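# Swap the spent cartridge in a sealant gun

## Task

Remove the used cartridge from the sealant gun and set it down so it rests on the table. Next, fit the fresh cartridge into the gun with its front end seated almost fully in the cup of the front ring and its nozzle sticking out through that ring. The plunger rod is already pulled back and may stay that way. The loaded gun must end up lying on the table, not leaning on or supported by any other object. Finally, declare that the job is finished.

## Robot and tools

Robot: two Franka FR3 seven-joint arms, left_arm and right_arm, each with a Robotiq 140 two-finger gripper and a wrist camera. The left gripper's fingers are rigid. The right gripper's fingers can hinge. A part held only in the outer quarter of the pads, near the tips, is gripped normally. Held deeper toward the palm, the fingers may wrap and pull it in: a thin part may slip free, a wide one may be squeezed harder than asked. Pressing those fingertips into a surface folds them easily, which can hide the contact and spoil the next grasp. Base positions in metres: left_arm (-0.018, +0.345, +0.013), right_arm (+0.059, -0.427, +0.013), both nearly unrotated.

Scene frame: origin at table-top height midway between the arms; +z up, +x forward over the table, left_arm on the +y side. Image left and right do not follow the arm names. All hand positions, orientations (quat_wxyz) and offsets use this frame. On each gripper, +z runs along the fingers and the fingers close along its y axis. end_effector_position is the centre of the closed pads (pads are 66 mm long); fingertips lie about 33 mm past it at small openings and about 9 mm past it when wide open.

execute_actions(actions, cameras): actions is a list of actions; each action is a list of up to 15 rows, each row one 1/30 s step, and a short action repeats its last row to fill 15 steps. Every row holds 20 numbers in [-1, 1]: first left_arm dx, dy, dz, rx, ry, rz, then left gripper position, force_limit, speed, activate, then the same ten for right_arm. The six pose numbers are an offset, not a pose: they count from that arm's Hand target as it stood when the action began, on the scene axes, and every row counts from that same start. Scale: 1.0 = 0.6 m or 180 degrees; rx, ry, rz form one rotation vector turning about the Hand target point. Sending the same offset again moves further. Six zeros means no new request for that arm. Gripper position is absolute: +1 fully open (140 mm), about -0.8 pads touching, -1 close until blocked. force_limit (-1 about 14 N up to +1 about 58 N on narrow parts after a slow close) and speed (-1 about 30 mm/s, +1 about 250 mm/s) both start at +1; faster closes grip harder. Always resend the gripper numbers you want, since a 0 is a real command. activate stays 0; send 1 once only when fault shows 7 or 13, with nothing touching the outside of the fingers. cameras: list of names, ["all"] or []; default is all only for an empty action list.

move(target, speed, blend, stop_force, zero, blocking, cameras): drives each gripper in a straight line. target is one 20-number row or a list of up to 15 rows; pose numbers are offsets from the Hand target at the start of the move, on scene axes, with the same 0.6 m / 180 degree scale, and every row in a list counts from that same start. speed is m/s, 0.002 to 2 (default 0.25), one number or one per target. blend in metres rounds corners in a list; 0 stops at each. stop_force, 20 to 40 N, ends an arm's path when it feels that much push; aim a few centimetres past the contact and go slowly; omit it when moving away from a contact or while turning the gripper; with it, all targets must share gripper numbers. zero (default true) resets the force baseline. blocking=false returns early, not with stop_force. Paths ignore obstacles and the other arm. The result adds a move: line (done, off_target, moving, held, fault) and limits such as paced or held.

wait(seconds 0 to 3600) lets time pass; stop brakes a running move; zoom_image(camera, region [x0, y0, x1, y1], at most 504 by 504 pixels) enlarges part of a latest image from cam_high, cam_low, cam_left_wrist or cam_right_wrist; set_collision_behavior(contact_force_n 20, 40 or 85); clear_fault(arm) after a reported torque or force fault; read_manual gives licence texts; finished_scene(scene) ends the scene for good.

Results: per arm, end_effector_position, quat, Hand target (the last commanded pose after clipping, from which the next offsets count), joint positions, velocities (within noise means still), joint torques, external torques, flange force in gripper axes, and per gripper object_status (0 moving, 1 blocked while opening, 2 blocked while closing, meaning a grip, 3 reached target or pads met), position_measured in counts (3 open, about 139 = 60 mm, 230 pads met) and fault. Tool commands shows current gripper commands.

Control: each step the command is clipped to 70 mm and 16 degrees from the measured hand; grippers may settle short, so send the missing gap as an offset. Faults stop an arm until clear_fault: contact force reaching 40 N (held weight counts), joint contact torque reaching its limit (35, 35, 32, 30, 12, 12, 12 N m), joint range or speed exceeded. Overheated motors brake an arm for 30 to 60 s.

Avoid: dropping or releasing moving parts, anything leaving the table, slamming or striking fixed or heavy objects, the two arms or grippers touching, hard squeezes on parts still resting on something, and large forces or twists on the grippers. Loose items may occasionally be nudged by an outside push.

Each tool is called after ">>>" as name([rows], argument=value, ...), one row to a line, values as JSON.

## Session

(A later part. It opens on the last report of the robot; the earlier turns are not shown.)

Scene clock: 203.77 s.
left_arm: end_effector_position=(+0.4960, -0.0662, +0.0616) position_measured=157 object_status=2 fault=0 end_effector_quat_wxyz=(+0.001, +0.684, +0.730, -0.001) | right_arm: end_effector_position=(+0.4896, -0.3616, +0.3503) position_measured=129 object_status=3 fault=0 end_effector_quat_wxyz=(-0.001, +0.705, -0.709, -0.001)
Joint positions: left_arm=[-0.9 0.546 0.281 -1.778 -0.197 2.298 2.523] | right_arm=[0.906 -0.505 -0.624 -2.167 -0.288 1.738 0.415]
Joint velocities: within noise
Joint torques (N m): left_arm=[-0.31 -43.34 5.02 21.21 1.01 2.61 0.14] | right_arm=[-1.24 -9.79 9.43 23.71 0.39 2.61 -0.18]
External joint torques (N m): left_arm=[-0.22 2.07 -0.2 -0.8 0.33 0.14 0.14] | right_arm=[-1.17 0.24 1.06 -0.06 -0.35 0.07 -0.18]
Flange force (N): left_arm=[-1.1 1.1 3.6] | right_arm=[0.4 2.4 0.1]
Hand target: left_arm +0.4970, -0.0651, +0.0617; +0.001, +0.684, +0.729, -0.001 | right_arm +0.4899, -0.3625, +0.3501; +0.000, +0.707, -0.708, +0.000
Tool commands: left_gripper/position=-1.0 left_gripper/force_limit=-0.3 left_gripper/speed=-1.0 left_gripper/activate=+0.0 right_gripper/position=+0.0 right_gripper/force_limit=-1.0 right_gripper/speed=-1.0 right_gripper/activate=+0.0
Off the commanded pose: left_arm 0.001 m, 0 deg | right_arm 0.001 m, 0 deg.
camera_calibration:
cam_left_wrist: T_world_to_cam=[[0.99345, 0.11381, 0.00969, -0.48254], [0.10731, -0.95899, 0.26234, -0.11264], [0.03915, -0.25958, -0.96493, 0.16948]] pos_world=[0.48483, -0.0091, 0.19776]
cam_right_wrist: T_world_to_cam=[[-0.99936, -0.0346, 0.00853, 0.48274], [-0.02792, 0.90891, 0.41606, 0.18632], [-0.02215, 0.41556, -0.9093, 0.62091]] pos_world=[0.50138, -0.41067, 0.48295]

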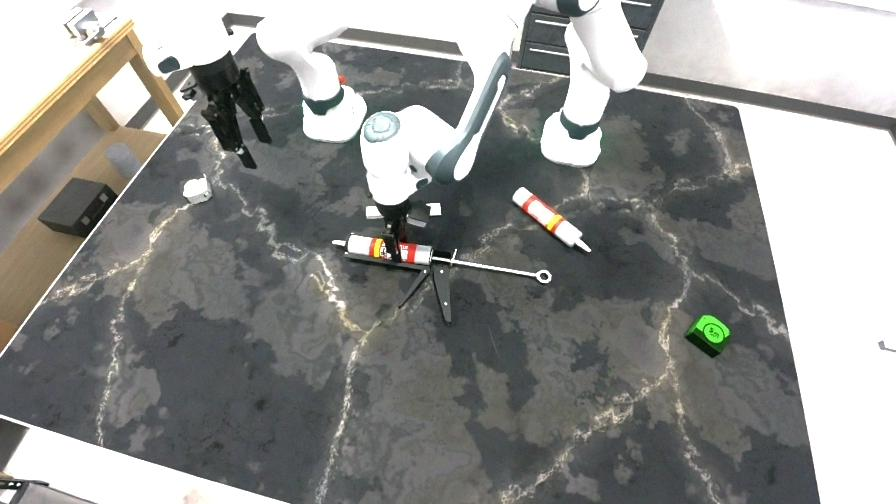

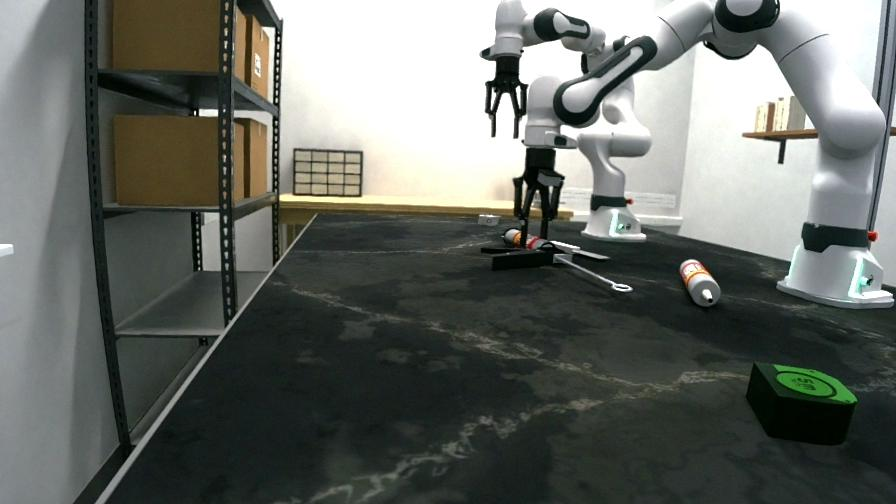

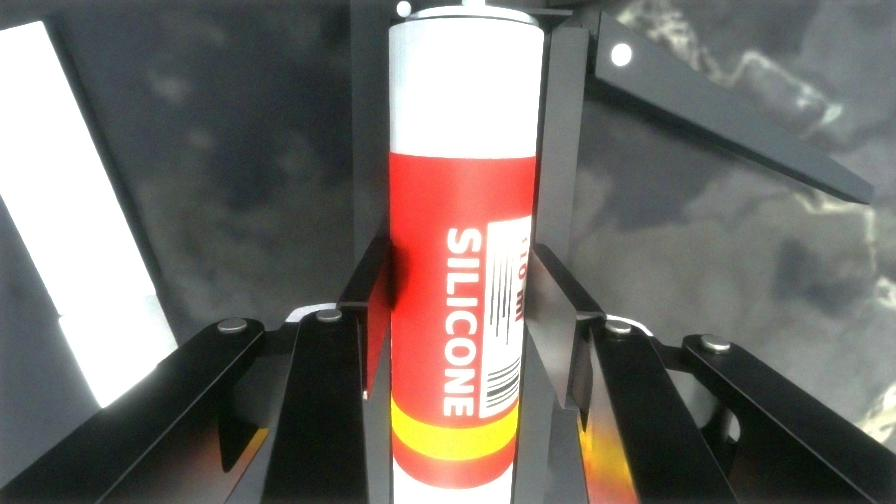

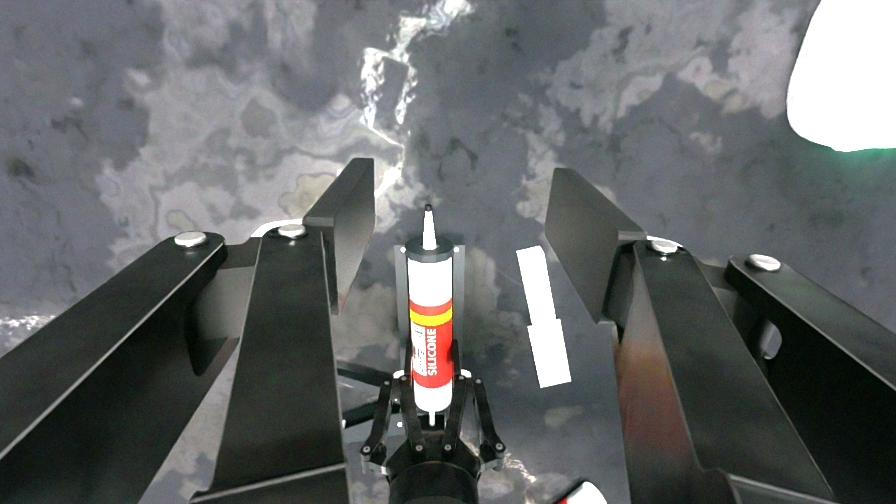

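>>> move(target=[0,-0.001,0.0075,0.0111,0,0,-1,-0.3,-1,0,0,0,0,0,0,0,0,-1,-1,0], speed=0.02, cameras=["cam_left_wrist","cam_right_wrist"])

Scene clock: 223.70 s.
left_arm: end_effector_position=(+0.4974, -0.0662, +0.0665) position_measured=157 object_status=2 fault=0 end_effector_quat_wxyz=(-0.009, +0.686, +0.728, +0.011) | right_arm: end_effector_position=(+0.4896, -0.3616, +0.3503) position_measured=129 object_status=3 fault=0 end_effector_quat_wxyz=(-0.001, +0.705, -0.709, -0.001)
Joint positions: left_arm=[-0.919 0.556 0.297 -1.747 -0.171 2.259 2.503] | right_arm=[0.906 -0.505 -0.624 -2.167 -0.288 1.738 0.415]
Joint velocities: left_arm=[0 0.001 0.001 0 0 -0.002 -0.005] | right_arm=[within noise]
Joint torques (N m): left_arm=[-1.06 -42.44 6.13 22.73 1.33 2.14 -0.2] | right_arm=[-1.16 -9.78 9.41 23.75 0.39 2.6 -0.16]
External joint torques (N m): left_arm=[-0.87 3.35 0.64 0.5 0.62 -0.29 -0.2] | right_arm=[-1.13 0.08 1.07 0.13 -0.35 0.08 -0.16]
Flange force (N): left_arm=[-8.6 7.4 3.5] | right_arm=[0.5 2.4 -0.4]
Hand target: left_arm +0.4970, -0.0657, +0.0662; -0.011, +0.684, +0.729, +0.012 | right_arm +0.4899, -0.3625, +0.3501; +0.000, +0.707, -0.708, +0.000
Off the commanded pose: left_arm 0.001 m, 0 deg | right_arm 0.001 m, 0 deg.
move: done
cam_left_wrist: T_world_to_cam=[[0.99404, 0.10791, 0.01567, -0.48501], [0.10132, -0.9672, 0.23295, -0.10979], [0.0403, -0.22998, -0.97236, 0.17605]] pos_world=[0.48614, -0.01336, 0.20436]
cam_right_wrist: T_world_to_cam=[[-0.99936, -0.0346, 0.00853, 0.48274], [-0.02792, 0.90891, 0.41606, 0.18632], [-0.02215, 0.41556, -0.9093, 0.62091]] pos_world=[0.50138, -0.41067, 0.48295]

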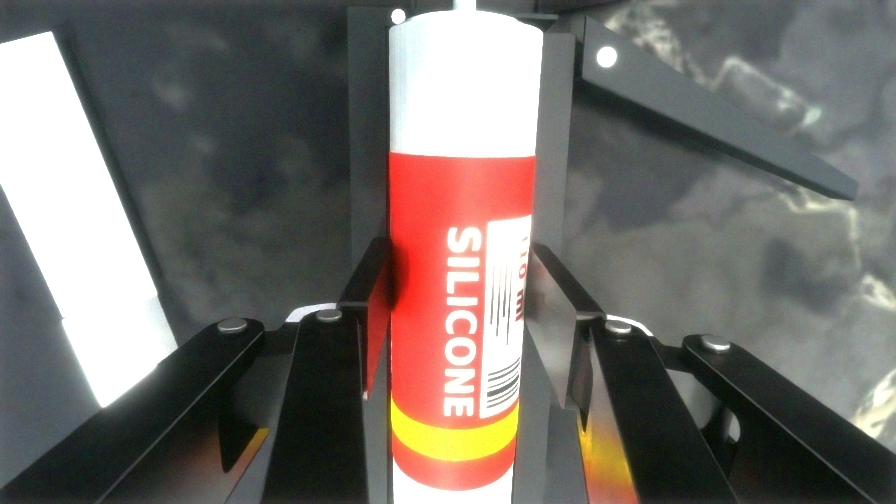

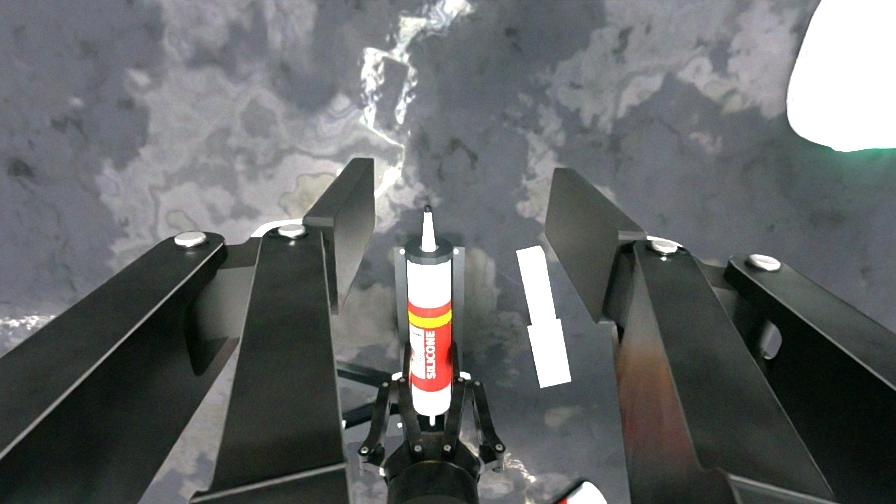

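>>> move(target=[0,0.003,0.0075,0.0111,0,0,-1,-0.3,-1,0,0,0,0,0,0,0,0,-1,-1,0], speed=0.02, cameras=["cam_left_wrist","cam_right_wrist"])

>>> zoom_image(camera="cam_right_wrist", region=[380, 195, 480, 295])

>>> zoom_image(camera="cam_left_wrist", region=[350, 0, 600, 140])

Scene clock: 231.03 s.
left_arm: end_effector_position=(+0.4972, -0.0664, +0.0717) position_measured=157 object_status=2 fault=0 end_effector_quat_wxyz=(-0.019, +0.686, +0.727, +0.023) | right_arm: end_effector_position=(+0.4896, -0.3616, +0.3503) position_measured=129 object_status=3 fault=0 end_effector_quat_wxyz=(-0.001, +0.705, -0.709, -0.001)
Joint positions: left_arm=[-0.94 0.566 0.314 -1.716 -0.147 2.218 2.479] | right_arm=[0.906 -0.505 -0.624 -2.167 -0.288 1.738 0.415]
Joint velocities: left_arm=[0 0.001 0.001 0 0.001 -0.005 -0.005] | right_arm=[within noise]
Joint torques (N m): left_arm=[-0.49 -42.32 7.34 22.45 1.57 1.88 -0.22] | right_arm=[-1.23 -9.8 9.46 23.76 0.4 2.6 -0.16]
External joint torques (N m): left_arm=[-0.61 3.79 1.26 0.06 0.83 -0.5 -0.22] | right_arm=[-1.21 0.15 1.06 0.07 -0.34 0.06 -0.16]
Flange force (N): left_arm=[-8.1 7.4 3.3] | right_arm=[0.5 2.4 -0.2]
Hand target: left_arm +0.4970, -0.0639, +0.0707; -0.023, +0.684, +0.729, +0.025 | right_arm +0.4899, -0.3625, +0.3501; +0.000, +0.707, -0.708, +0.000
Off the commanded pose: left_arm 0.003 m, 1 deg | right_arm 0.001 m, 0 deg.
move: done
cam_left_wrist: T_world_to_cam=[[0.99423, 0.10523, 0.02068, -0.48553], [0.09892, -0.97435, 0.20211, -0.1082], [0.04142, -0.1989, -0.97915, 0.18307]] pos_world=[0.48585, -0.01792, 0.21116]
cam_right_wrist: T_world_to_cam=[[-0.99936, -0.0346, 0.00853, 0.48274], [-0.02792, 0.90891, 0.41606, 0.18632], [-0.02215, 0.41556, -0.9093, 0.62091]] pos_world=[0.50138, -0.41067, 0.48295]

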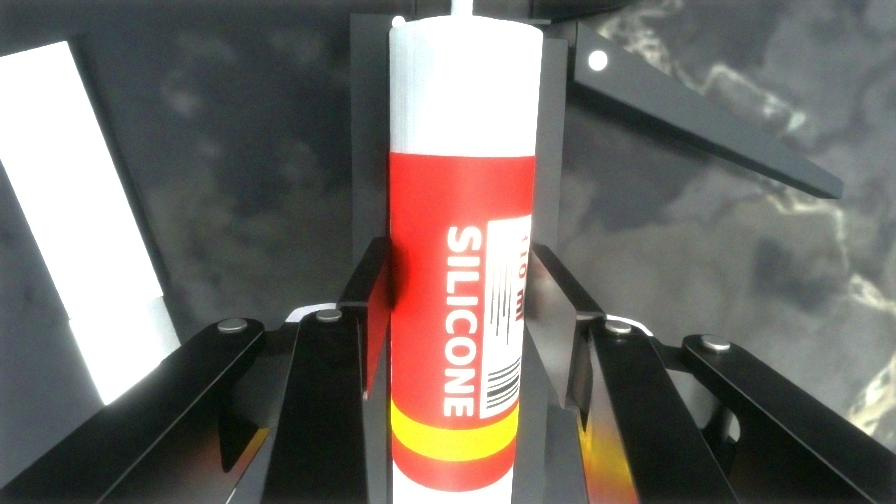

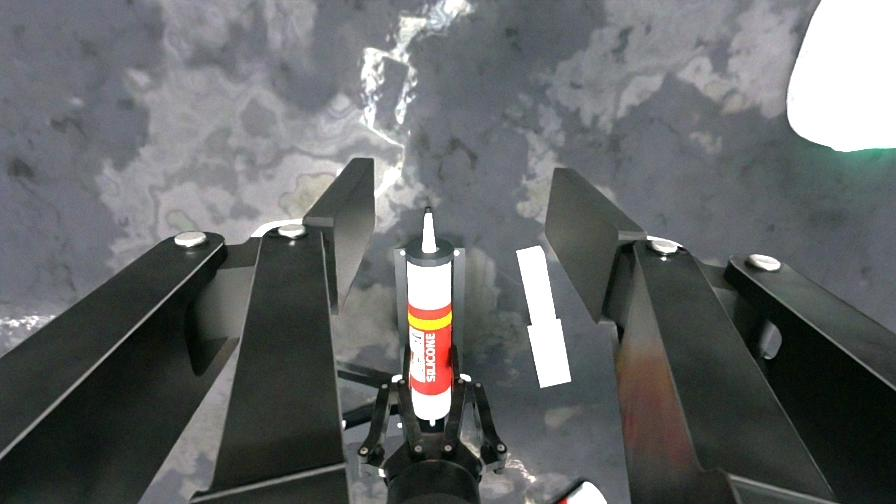

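Scaled by 5.040 from the camera's image (finer frame: 1280x720).

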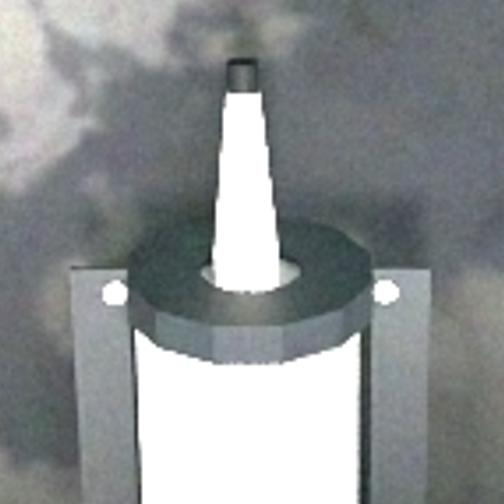

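Scaled by 2.016 from the camera's image (finer frame: 1280x720).

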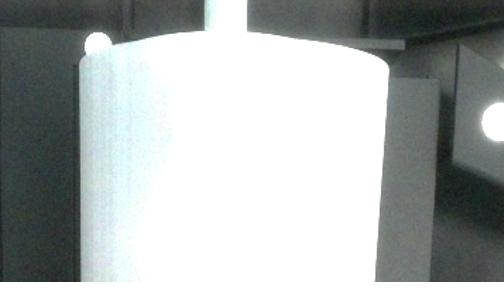

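>>> execute_actions(actions=[])

>>> zoom_image(camera="cam_high", region=[320, 200, 520, 320])

>>> zoom_image(camera="cam_low", region=[460, 200, 660, 320])

Scene clock: 252.73 s.
left_arm: end_effector_position=(+0.4971, -0.0662, +0.0717) position_measured=157 object_status=2 fault=0 end_effector_quat_wxyz=(-0.020, +0.686, +0.727, +0.023) | right_arm: end_effector_position=(+0.4896, -0.3616, +0.3503) position_measured=129 object_status=3 fault=0 end_effector_quat_wxyz=(-0.001, +0.705, -0.709, -0.001)
Joint positions: left_arm=[-0.94 0.566 0.314 -1.716 -0.147 2.218 2.478] | right_arm=[0.906 -0.505 -0.624 -2.167 -0.288 1.738 0.415]
Joint velocities: within noise
Joint torques (N m): left_arm=[-0.47 -42.36 7.15 22.41 1.57 1.92 -0.28] | right_arm=[-1.22 -9.8 9.47 23.71 0.38 2.61 -0.2]
External joint torques (N m): left_arm=[-0.31 3.83 1.28 -0.03 0.83 -0.47 -0.28] | right_arm=[-1.23 0.09 1.06 -0.01 -0.36 0.06 -0.2]
Flange force (N): left_arm=[-7.8 7.4 3.5] | right_arm=[0.6 2.8 0.0]
Hand target: left_arm +0.4970, -0.0639, +0.0707; -0.023, +0.684, +0.729, +0.025 | right_arm +0.4899, -0.3625, +0.3501; +0.000, +0.707, -0.708, +0.000
Tool commands: left_gripper/position=-1.0 left_gripper/force_limit=-0.3 left_gripper/speed=-1.0 left_gripper/activate=+0.0 right_gripper/position=+0.0 right_gripper/force_limit=-1.0 right_gripper/speed=-1.0 right_gripper/activate=+0.0
Off the commanded pose: left_arm 0.003 m, 0 deg | right_arm 0.001 m, 0 deg.
camera_calibration:
cam_left_wrist: T_world_to_cam=[[0.99408, 0.10675, 0.02021, -0.48513], [0.10053, -0.97431, 0.20154, -0.10874], [0.04121, -0.19831, -0.97927, 0.18324]] pos_world=[0.48564, -0.01782, 0.21116]
cam_right_wrist: T_world_to_cam=[[-0.99936, -0.0346, 0.00853, 0.48274], [-0.02792, 0.90891, 0.41606, 0.18632], [-0.02215, 0.41556, -0.9093, 0.62091]] pos_world=[0.50138, -0.41067, 0.48295]

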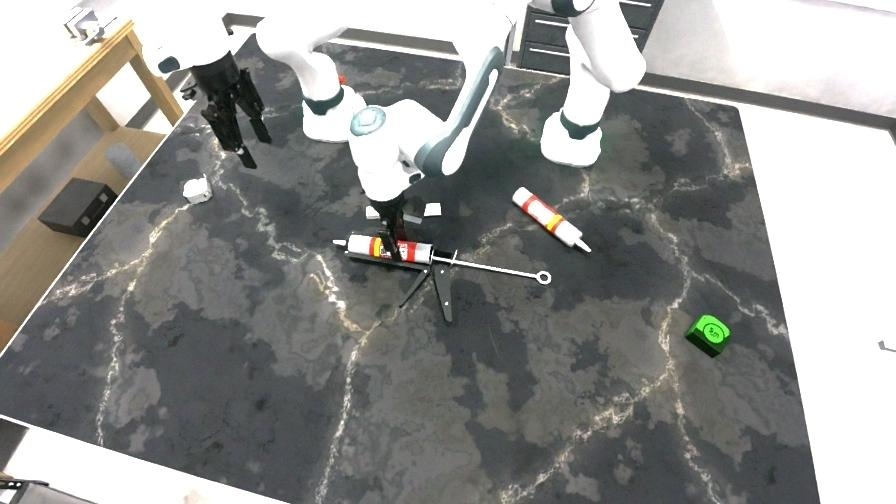

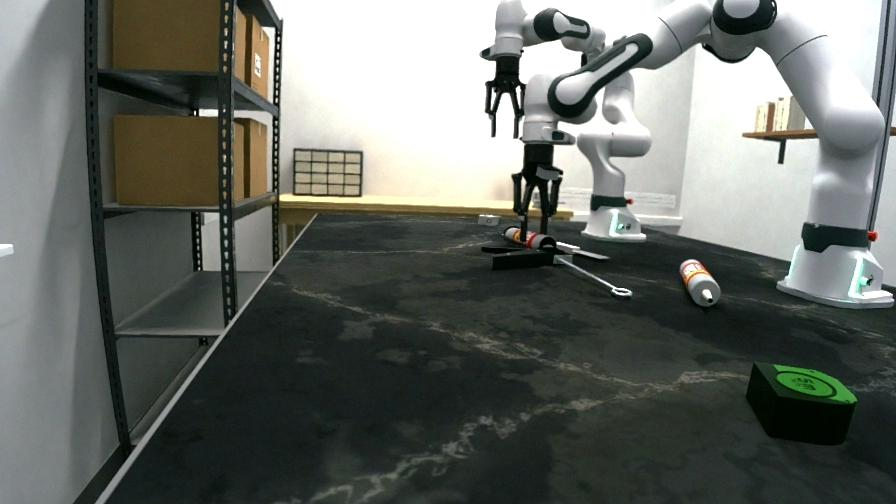

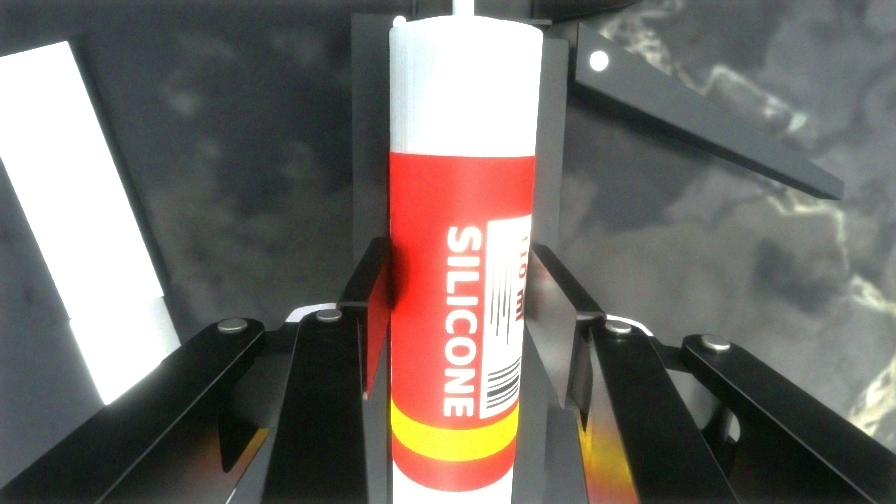

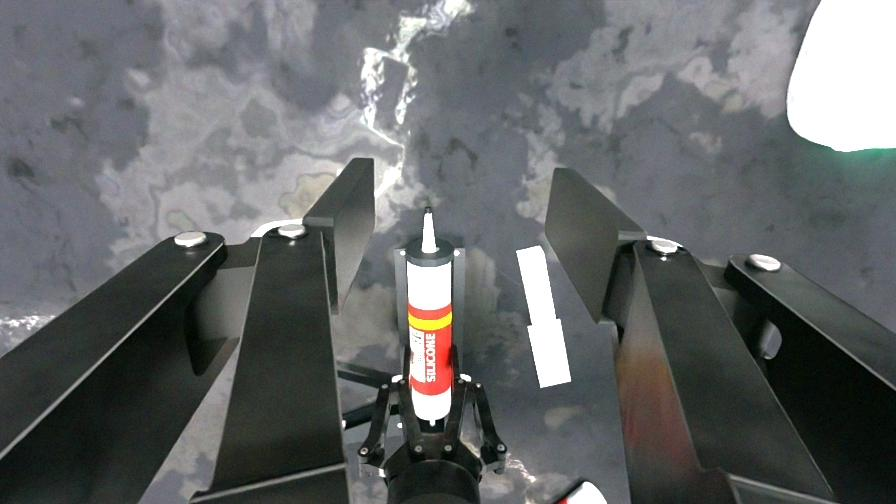

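Scaled by 2.520 from the camera's image (finer frame: 1280x720).

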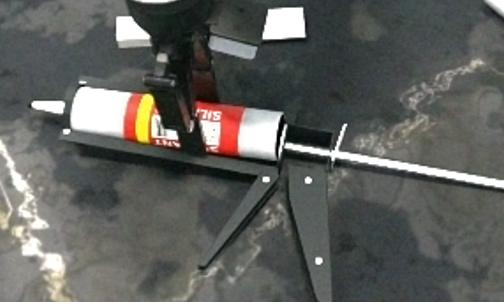

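Scaled by 2.520 from the camera's image (finer frame: 1280x720).

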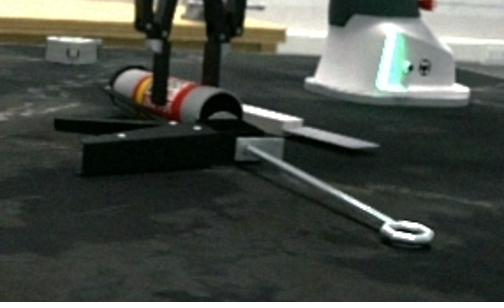

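>>> move(target=[0,0.001,0.0123,0.0222,0,0,-1,-0.3,-1,0,0,0,0,0,0,0,0,-1,-1,0], speed=0.02, cameras=["cam_left_wrist","cam_right_wrist"])

>>> zoom_image(camera="cam_right_wrist", region=[380, 195, 480, 295])

>>> zoom_image(camera="cam_left_wrist", region=[350, 0, 600, 140])

Scene clock: 259.63 s.
left_arm: end_effector_position=(+0.4972, -0.0659, +0.0790) position_measured=157 object_status=2 fault=0 end_effector_quat_wxyz=(-0.043, +0.685, +0.726, +0.048) | right_arm: end_effector_position=(+0.4896, -0.3616, +0.3503) position_measured=129 object_status=3 fault=0 end_effector_quat_wxyz=(-0.001, +0.705, -0.709, -0.001)
Joint positions: left_arm=[-0.977 0.599 0.345 -1.643 -0.107 2.129 2.437] | right_arm=[0.906 -0.505 -0.624 -2.167 -0.288 1.738 0.415]
Joint velocities: left_arm=[0.001 -0.001 0.002 0 0.002 -0.005 -0.005] | right_arm=[within noise]
Joint torques (N m): left_arm=[-0.5 -43.14 8.04 22.58 1.66 1.78 -0.23] | right_arm=[-1.21 -9.82 9.42 23.74 0.39 2.59 -0.19]
External joint torques (N m): left_arm=[-0.32 3.88 1.36 -0.08 0.85 -0.48 -0.23] | right_arm=[-1.13 0.11 1.13 0.06 -0.34 0.06 -0.19]
Flange force (N): left_arm=[-8.2 7.5 2.8] | right_arm=[0.4 2.5 -0.3]
Hand target: left_arm +0.4970, -0.0633, +0.0780; -0.046, +0.683, +0.727, +0.050 | right_arm +0.4899, -0.3625, +0.3501; +0.000, +0.707, -0.708, +0.000
Off the commanded pose: left_arm 0.003 m, 1 deg | right_arm 0.001 m, 0 deg.
move: done
cam_left_wrist: T_world_to_cam=[[0.99423, 0.10362, 0.02771, -0.48636], [0.09903, -0.98601, 0.13409, -0.10468], [0.04121, -0.13057, -0.99058, 0.19579]] pos_world=[0.48585, -0.02725, 0.22146]
cam_right_wrist: T_world_to_cam=[[-0.99936, -0.0346, 0.00853, 0.48274], [-0.02792, 0.90891, 0.41606, 0.18632], [-0.02215, 0.41556, -0.9093, 0.62091]] pos_world=[0.50138, -0.41067, 0.48295]

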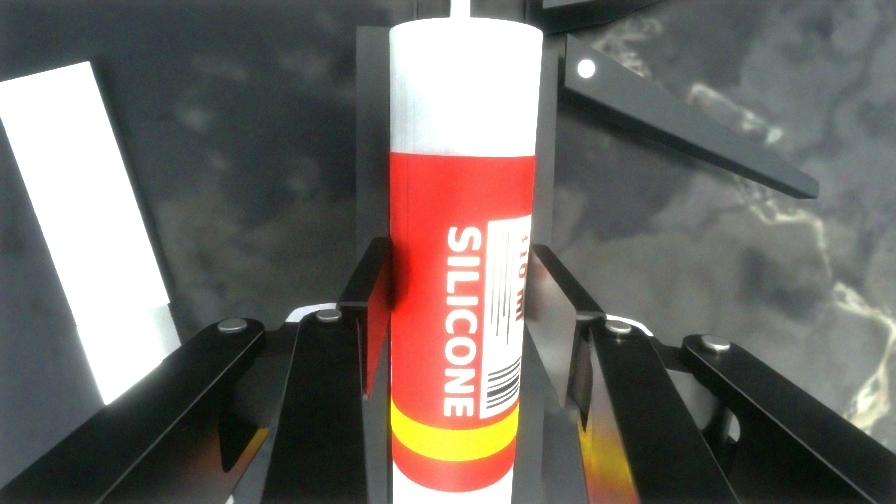

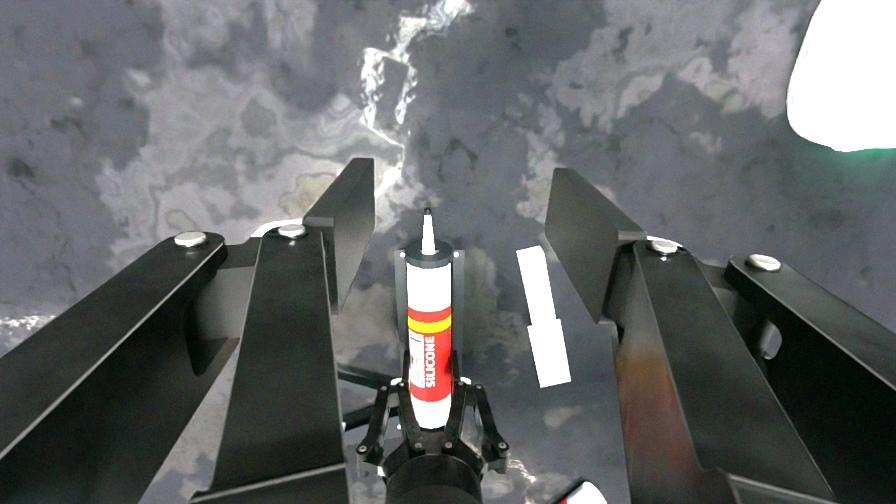

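Scaled by 5.040 from the camera's image (finer frame: 1280x720).

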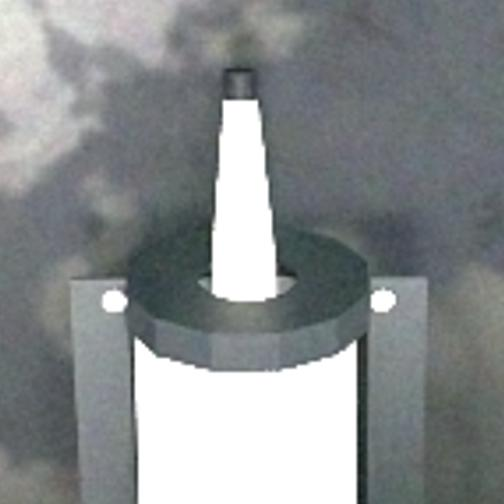

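Scaled by 2.016 from the camera's image (finer frame: 1280x720).

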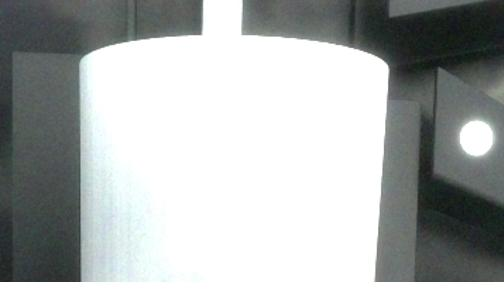

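>>> move(target=[0,0.001,0.0143,0.0222,0,0,-1,-0.3,-1,0,0,0,0,0,0,0,0,-1,-1,0], speed=0.02, cameras=["cam_left_wrist","cam_right_wrist","cam_low"])

>>> zoom_image(camera="cam_right_wrist", region=[380, 195, 480, 295])

>>> zoom_image(camera="cam_low", region=[460, 200, 660, 320])

Scene clock: 269.63 s.
left_arm: end_effector_position=(+0.4971, -0.0655, +0.0874) position_measured=157 object_status=2 fault=0 end_effector_quat_wxyz=(-0.067, +0.683, +0.724, +0.073) | right_arm: end_effector_position=(+0.4896, -0.3616, +0.3503) position_measured=129 object_status=3 fault=0 end_effector_quat_wxyz=(-0.001, +0.705, -0.709, -0.001)
Joint positions: left_arm=[-1.008 0.637 0.37 -1.562 -0.073 2.035 2.403] | right_arm=[0.906 -0.505 -0.624 -2.167 -0.288 1.738 0.415]
Joint velocities: left_arm=[0.001 0.001 0 -0.001 0 -0.004 -0.003] | right_arm=[within noise]
Joint torques (N m): left_arm=[-0.45 -44.03 8.84 22.7 1.81 1.57 -0.26] | right_arm=[-1.25 -9.76 9.47 23.75 0.38 2.58 -0.2]
External joint torques (N m): left_arm=[-0.22 3.69 1.5 0.03 0.89 -0.53 -0.27] | right_arm=[-1.31 0.1 1 0.07 -0.36 0.04 -0.2]
Flange force (N): left_arm=[-8.7 7.9 1.5] | right_arm=[0.7 2.5 -0.3]
Hand target: left_arm +0.4970, -0.0627, +0.0866; -0.070, +0.681, +0.725, +0.076 | right_arm +0.4899, -0.3625, +0.3501; +0.000, +0.707, -0.708, +0.000
Off the commanded pose: left_arm 0.003 m, 1 deg | right_arm 0.001 m, 0 deg.
move: done
cam_left_wrist: T_world_to_cam=[[0.99421, 0.10164, 0.0347, -0.48736], [0.09922, -0.99291, 0.06552, -0.09996], [0.04111, -0.0617, -0.99725, 0.20937]] pos_world=[0.48585, -0.03679, 0.23225]
cam_right_wrist: T_world_to_cam=[[-0.99936, -0.0346, 0.00853, 0.48274], [-0.02792, 0.90891, 0.41606, 0.18632], [-0.02215, 0.41556, -0.9093, 0.62091]] pos_world=[0.50138, -0.41067, 0.48295]
Images, in order (width x height): cam_low 896x504, cam_left_wrist 896x504, cam_right_wrist 896x504.

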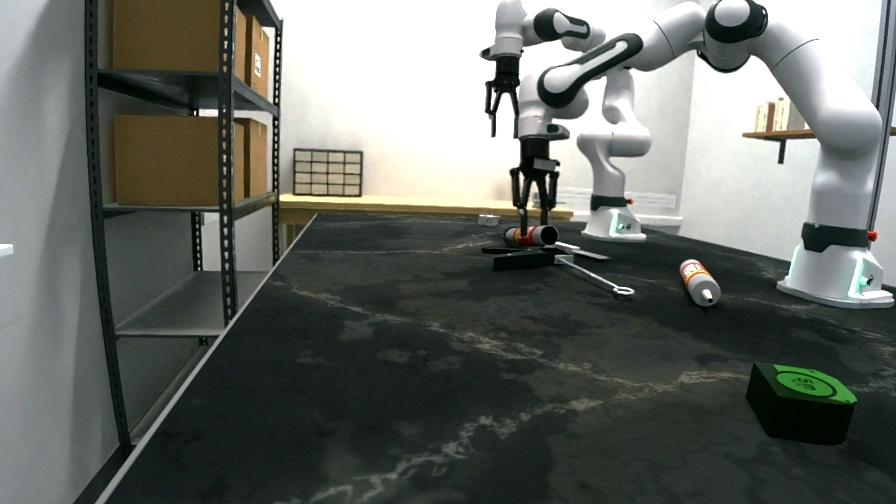

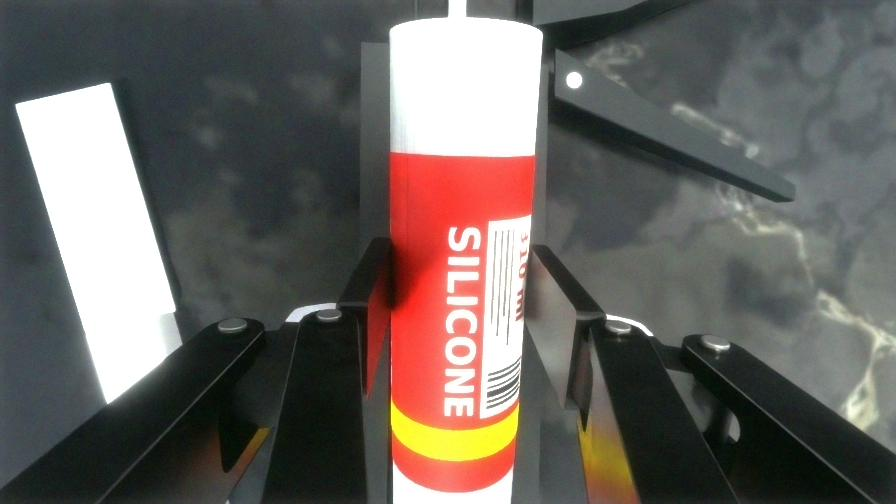

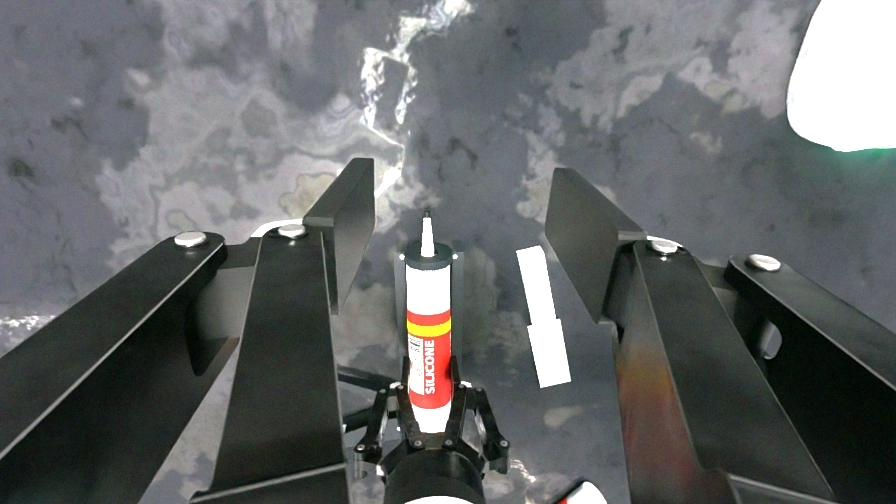

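Scaled by 5.040 from the camera's image (finer frame: 1280x720).

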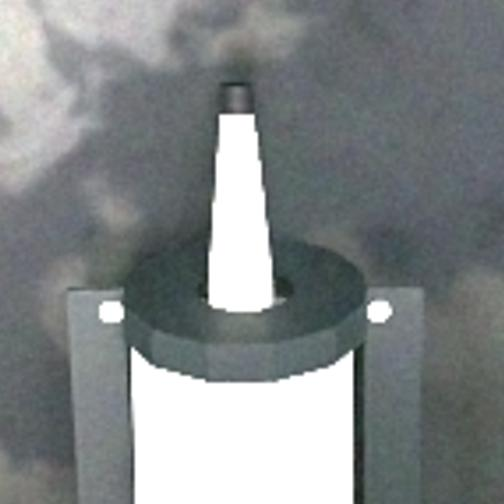

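Scaled by 2.520 from the camera's image (finer frame: 1280x720).

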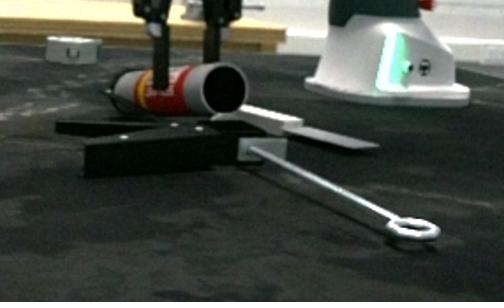

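>>> move(target=[-0.001,0.0163,0.0042,0,0,0,-1,-0.3,-1,0,0,0,0,0,0,0,0,-1,-1,0], speed=0.03, cameras=["cam_left_wrist","cam_right_wrist","cam_low"])

>>> zoom_image(camera="cam_right_wrist", region=[380, 195, 480, 295])

>>> zoom_image(camera="cam_low", region=[460, 200, 660, 320])

Scene clock: 281.07 s.
left_arm: end_effector_position=(+0.4947, -0.0540, +0.0886) position_measured=157 object_status=2 fault=0 end_effector_quat_wxyz=(-0.071, +0.680, +0.726, +0.074) | right_arm: end_effector_position=(+0.4896, -0.3616, +0.3503) position_measured=129 object_status=3 fault=0 end_effector_quat_wxyz=(-0.001, +0.705, -0.709, -0.001)
Joint positions: left_arm=[-1.009 0.615 0.377 -1.596 -0.066 2.038 2.402] | right_arm=[0.906 -0.505 -0.624 -2.167 -0.288 1.738 0.415]
Joint torques (N m): left_arm=[-0.51 -44.81 8.01 22.03 1.63 2.27 0.12] | right_arm=[-1.22 -9.83 9.45 23.75 0.4 2.59 -0.18]
External joint torques (N m): left_arm=[-0.52 2.62 0.48 -0.81 0.7 0.15 0.11] | right_arm=[-1.25 0.04 0.99 0.06 -0.34 0.05 -0.18]
Flange force (N): left_arm=[-2.5 1.6 3.3] | right_arm=[0.7 2.7 -0.2]
Hand target: left_arm +0.4964, -0.0529, +0.0891; -0.070, +0.681, +0.725, +0.076 | right_arm +0.4899, -0.3625, +0.3501; +0.000, +0.707, -0.708, +0.000
Off the commanded pose: left_arm 0.002 m, 0 deg | right_arm 0.001 m, 0 deg.
move: done
cam_left_wrist: T_world_to_cam=[[0.99349, 0.10951, 0.03128, -0.485], [0.10759, -0.99253, 0.0575, -0.09178], [0.03735, -0.05376, -0.99786, 0.21377]] pos_world=[0.48373, -0.0265, 0.23377]
cam_right_wrist: T_world_to_cam=[[-0.99936, -0.0346, 0.00853, 0.48274], [-0.02792, 0.90891, 0.41606, 0.18632], [-0.02215, 0.41556, -0.9093, 0.62091]] pos_world=[0.50138, -0.41067, 0.48295]
Images, in order (width x height): cam_low 896x504, cam_left_wrist 896x504, cam_right_wrist 896x504.

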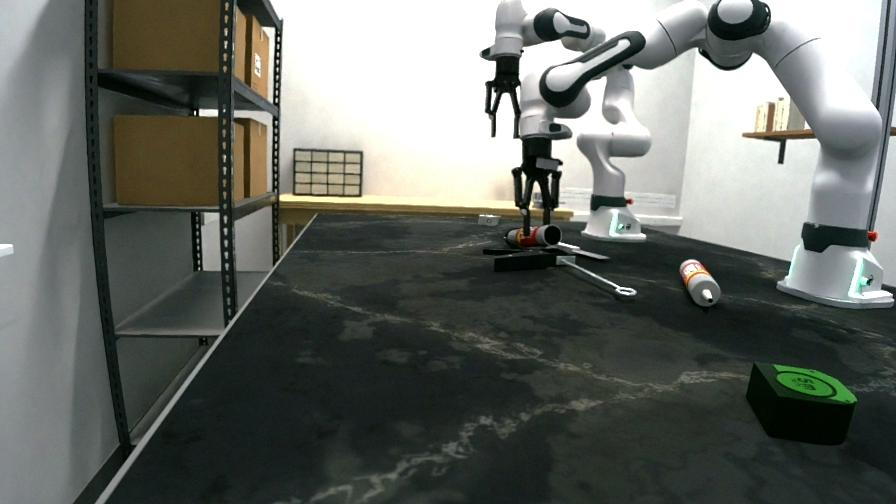

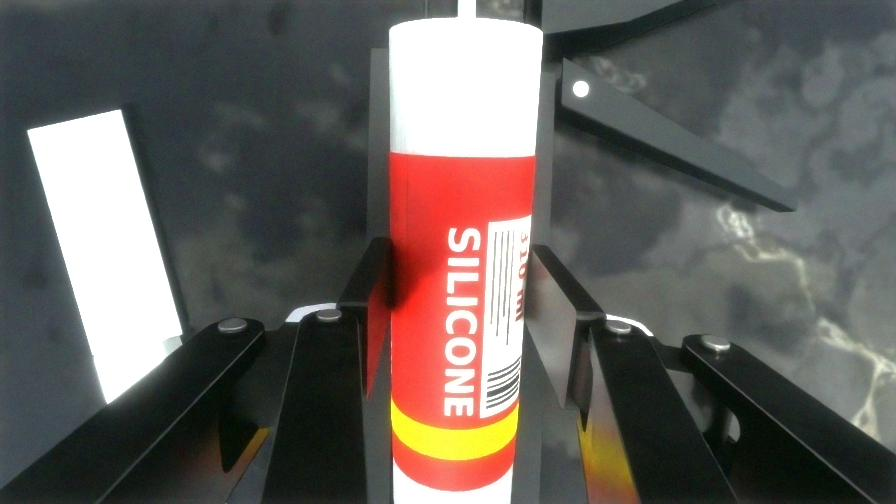

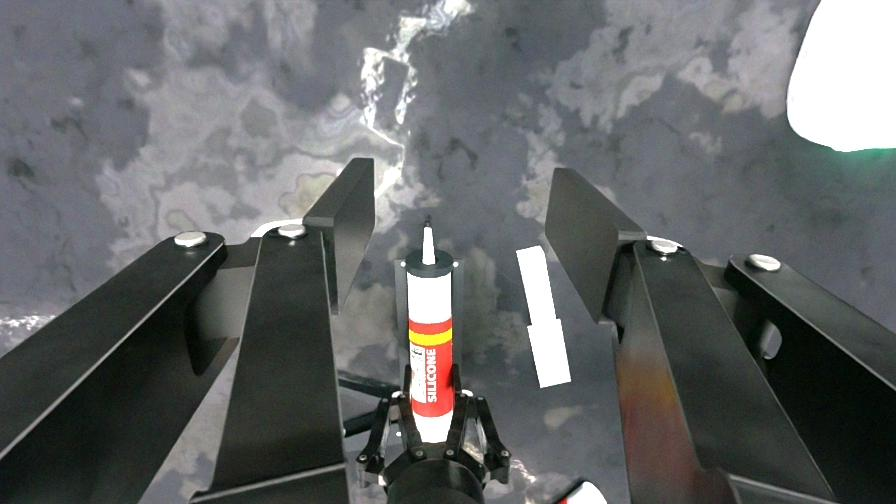

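Scaled by 5.040 from the camera's image (finer frame: 1280x720).

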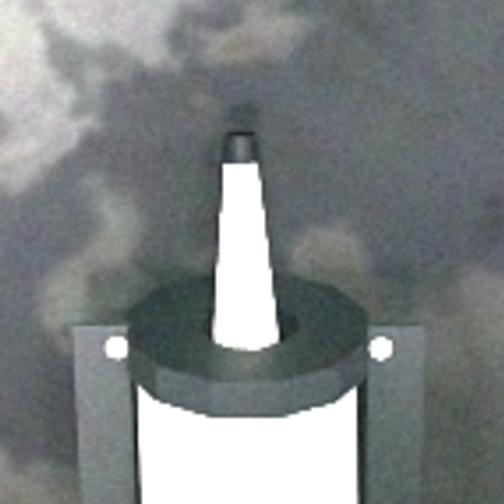

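Scaled by 2.520 from the camera's image (finer frame: 1280x720).

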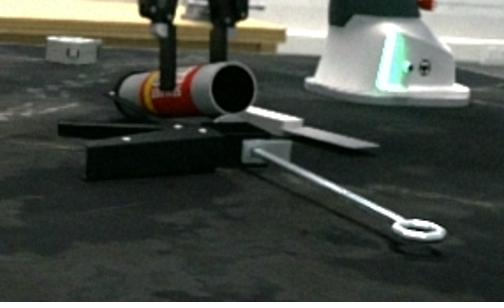

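>>> execute_actions([
  [[0,0,0,0,0,0,-1,-0.3,-1,0,0,0,0,0,0,0,0,-1,-1,0]],
], cameras=["cam_high","cam_low","cam_right_wrist"])

>>> zoom_image(camera="cam_high", region=[325, 215, 475, 295])

>>> zoom_image(camera="cam_low", region=[480, 220, 640, 310])

>>> zoom_image(camera="cam_right_wrist", region=[340, 200, 520, 450])

Scene clock: 313.20 s.
left_arm: end_effector_position=(+0.4947, -0.0539, +0.0886) position_measured=157 object_status=2 fault=0 end_effector_quat_wxyz=(-0.071, +0.680, +0.726, +0.075) | right_arm: end_effector_position=(+0.4896, -0.3616, +0.3503) position_measured=129 object_status=3 fault=0 end_effector_quat_wxyz=(-0.001, +0.705, -0.709, -0.001)
Joint positions: left_arm=[-1.009 0.615 0.377 -1.596 -0.066 2.038 2.402] | right_arm=[0.906 -0.505 -0.624 -2.167 -0.288 1.738 0.415]
Joint torques (N m): left_arm=[-0.5 -45.08 7.88 22.09 1.59 2.32 0.1] | right_arm=[-1.21 -9.78 9.49 23.76 0.4 2.6 -0.17]
External joint torques (N m): left_arm=[-0.51 2.05 0.41 -0.53 0.66 0.24 0.09] | right_arm=[-1.25 0.08 1.05 0.11 -0.34 0.07 -0.17]
Flange force (N): left_arm=[-2.0 1.2 2.7] | right_arm=[0.6 2.5 -0.3]
Hand target: left_arm +0.4964, -0.0529, +0.0891; -0.070, +0.681, +0.725, +0.076 | right_arm +0.4899, -0.3625, +0.3501; +0.000, +0.707, -0.708, +0.000
Off the commanded pose: left_arm 0.002 m, 0 deg | right_arm 0.001 m, 0 deg.
cam_right_wrist: T_world_to_cam=[[-0.99936, -0.0346, 0.00853, 0.48274], [-0.02792, 0.90891, 0.41606, 0.18632], [-0.02215, 0.41556, -0.9093, 0.62091]] pos_world=[0.50138, -0.41067, 0.48295]

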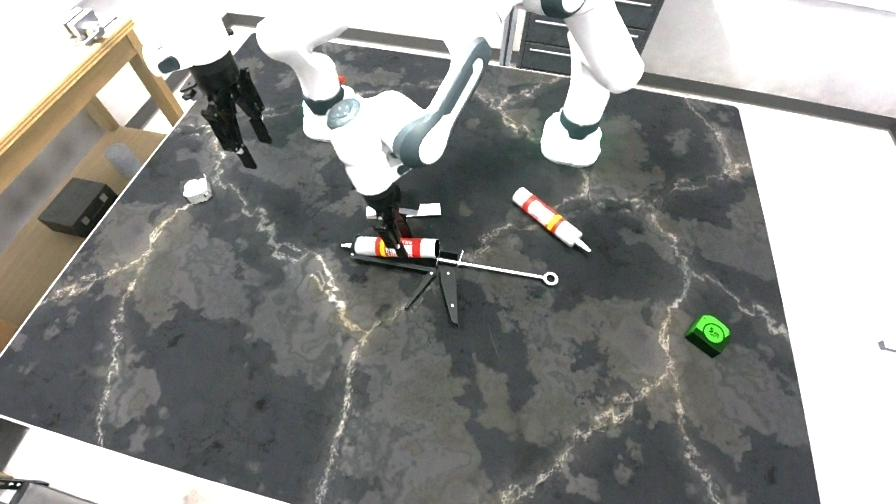

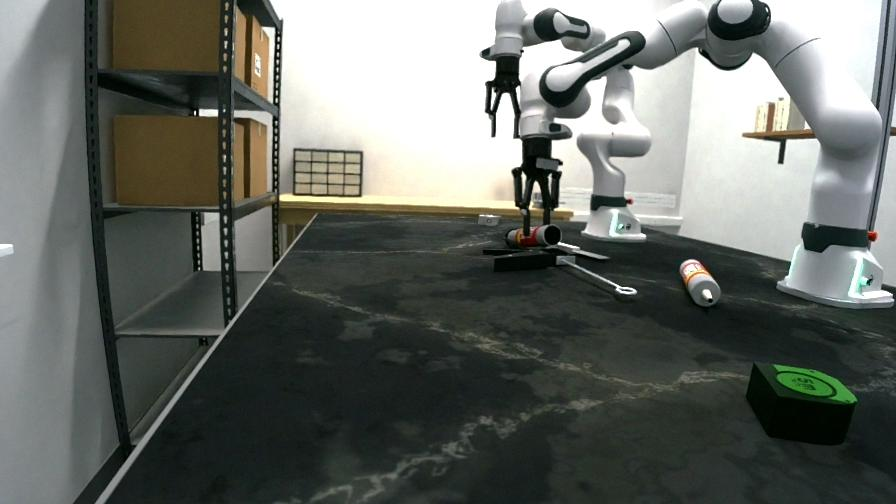

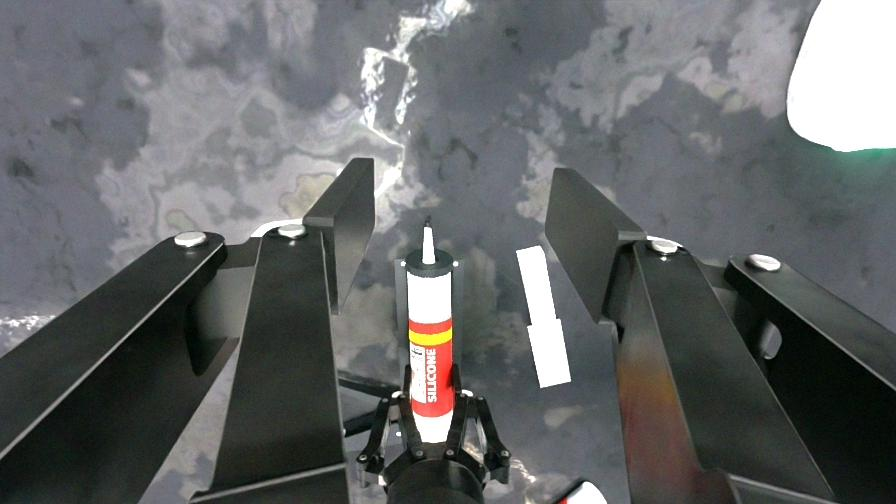

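Scaled by 3.360 from the camera's image (finer frame: 1280x720).

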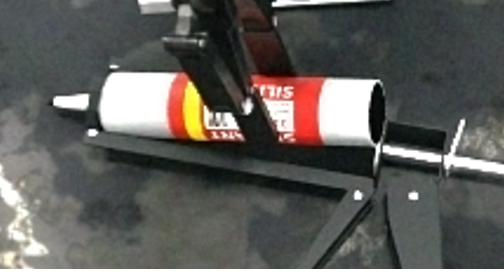

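Scaled by 3.150 from the camera's image (finer frame: 1280x720).

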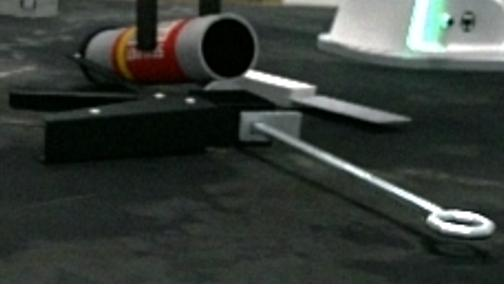

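Scaled by 2.016 from the camera's image (finer frame: 1280x720).

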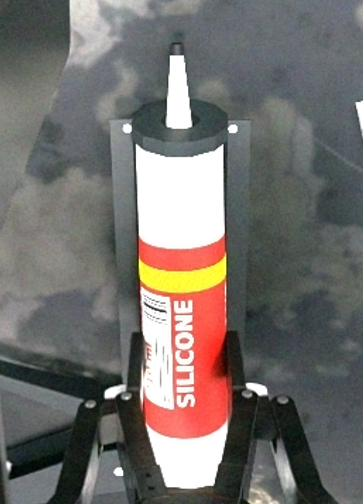

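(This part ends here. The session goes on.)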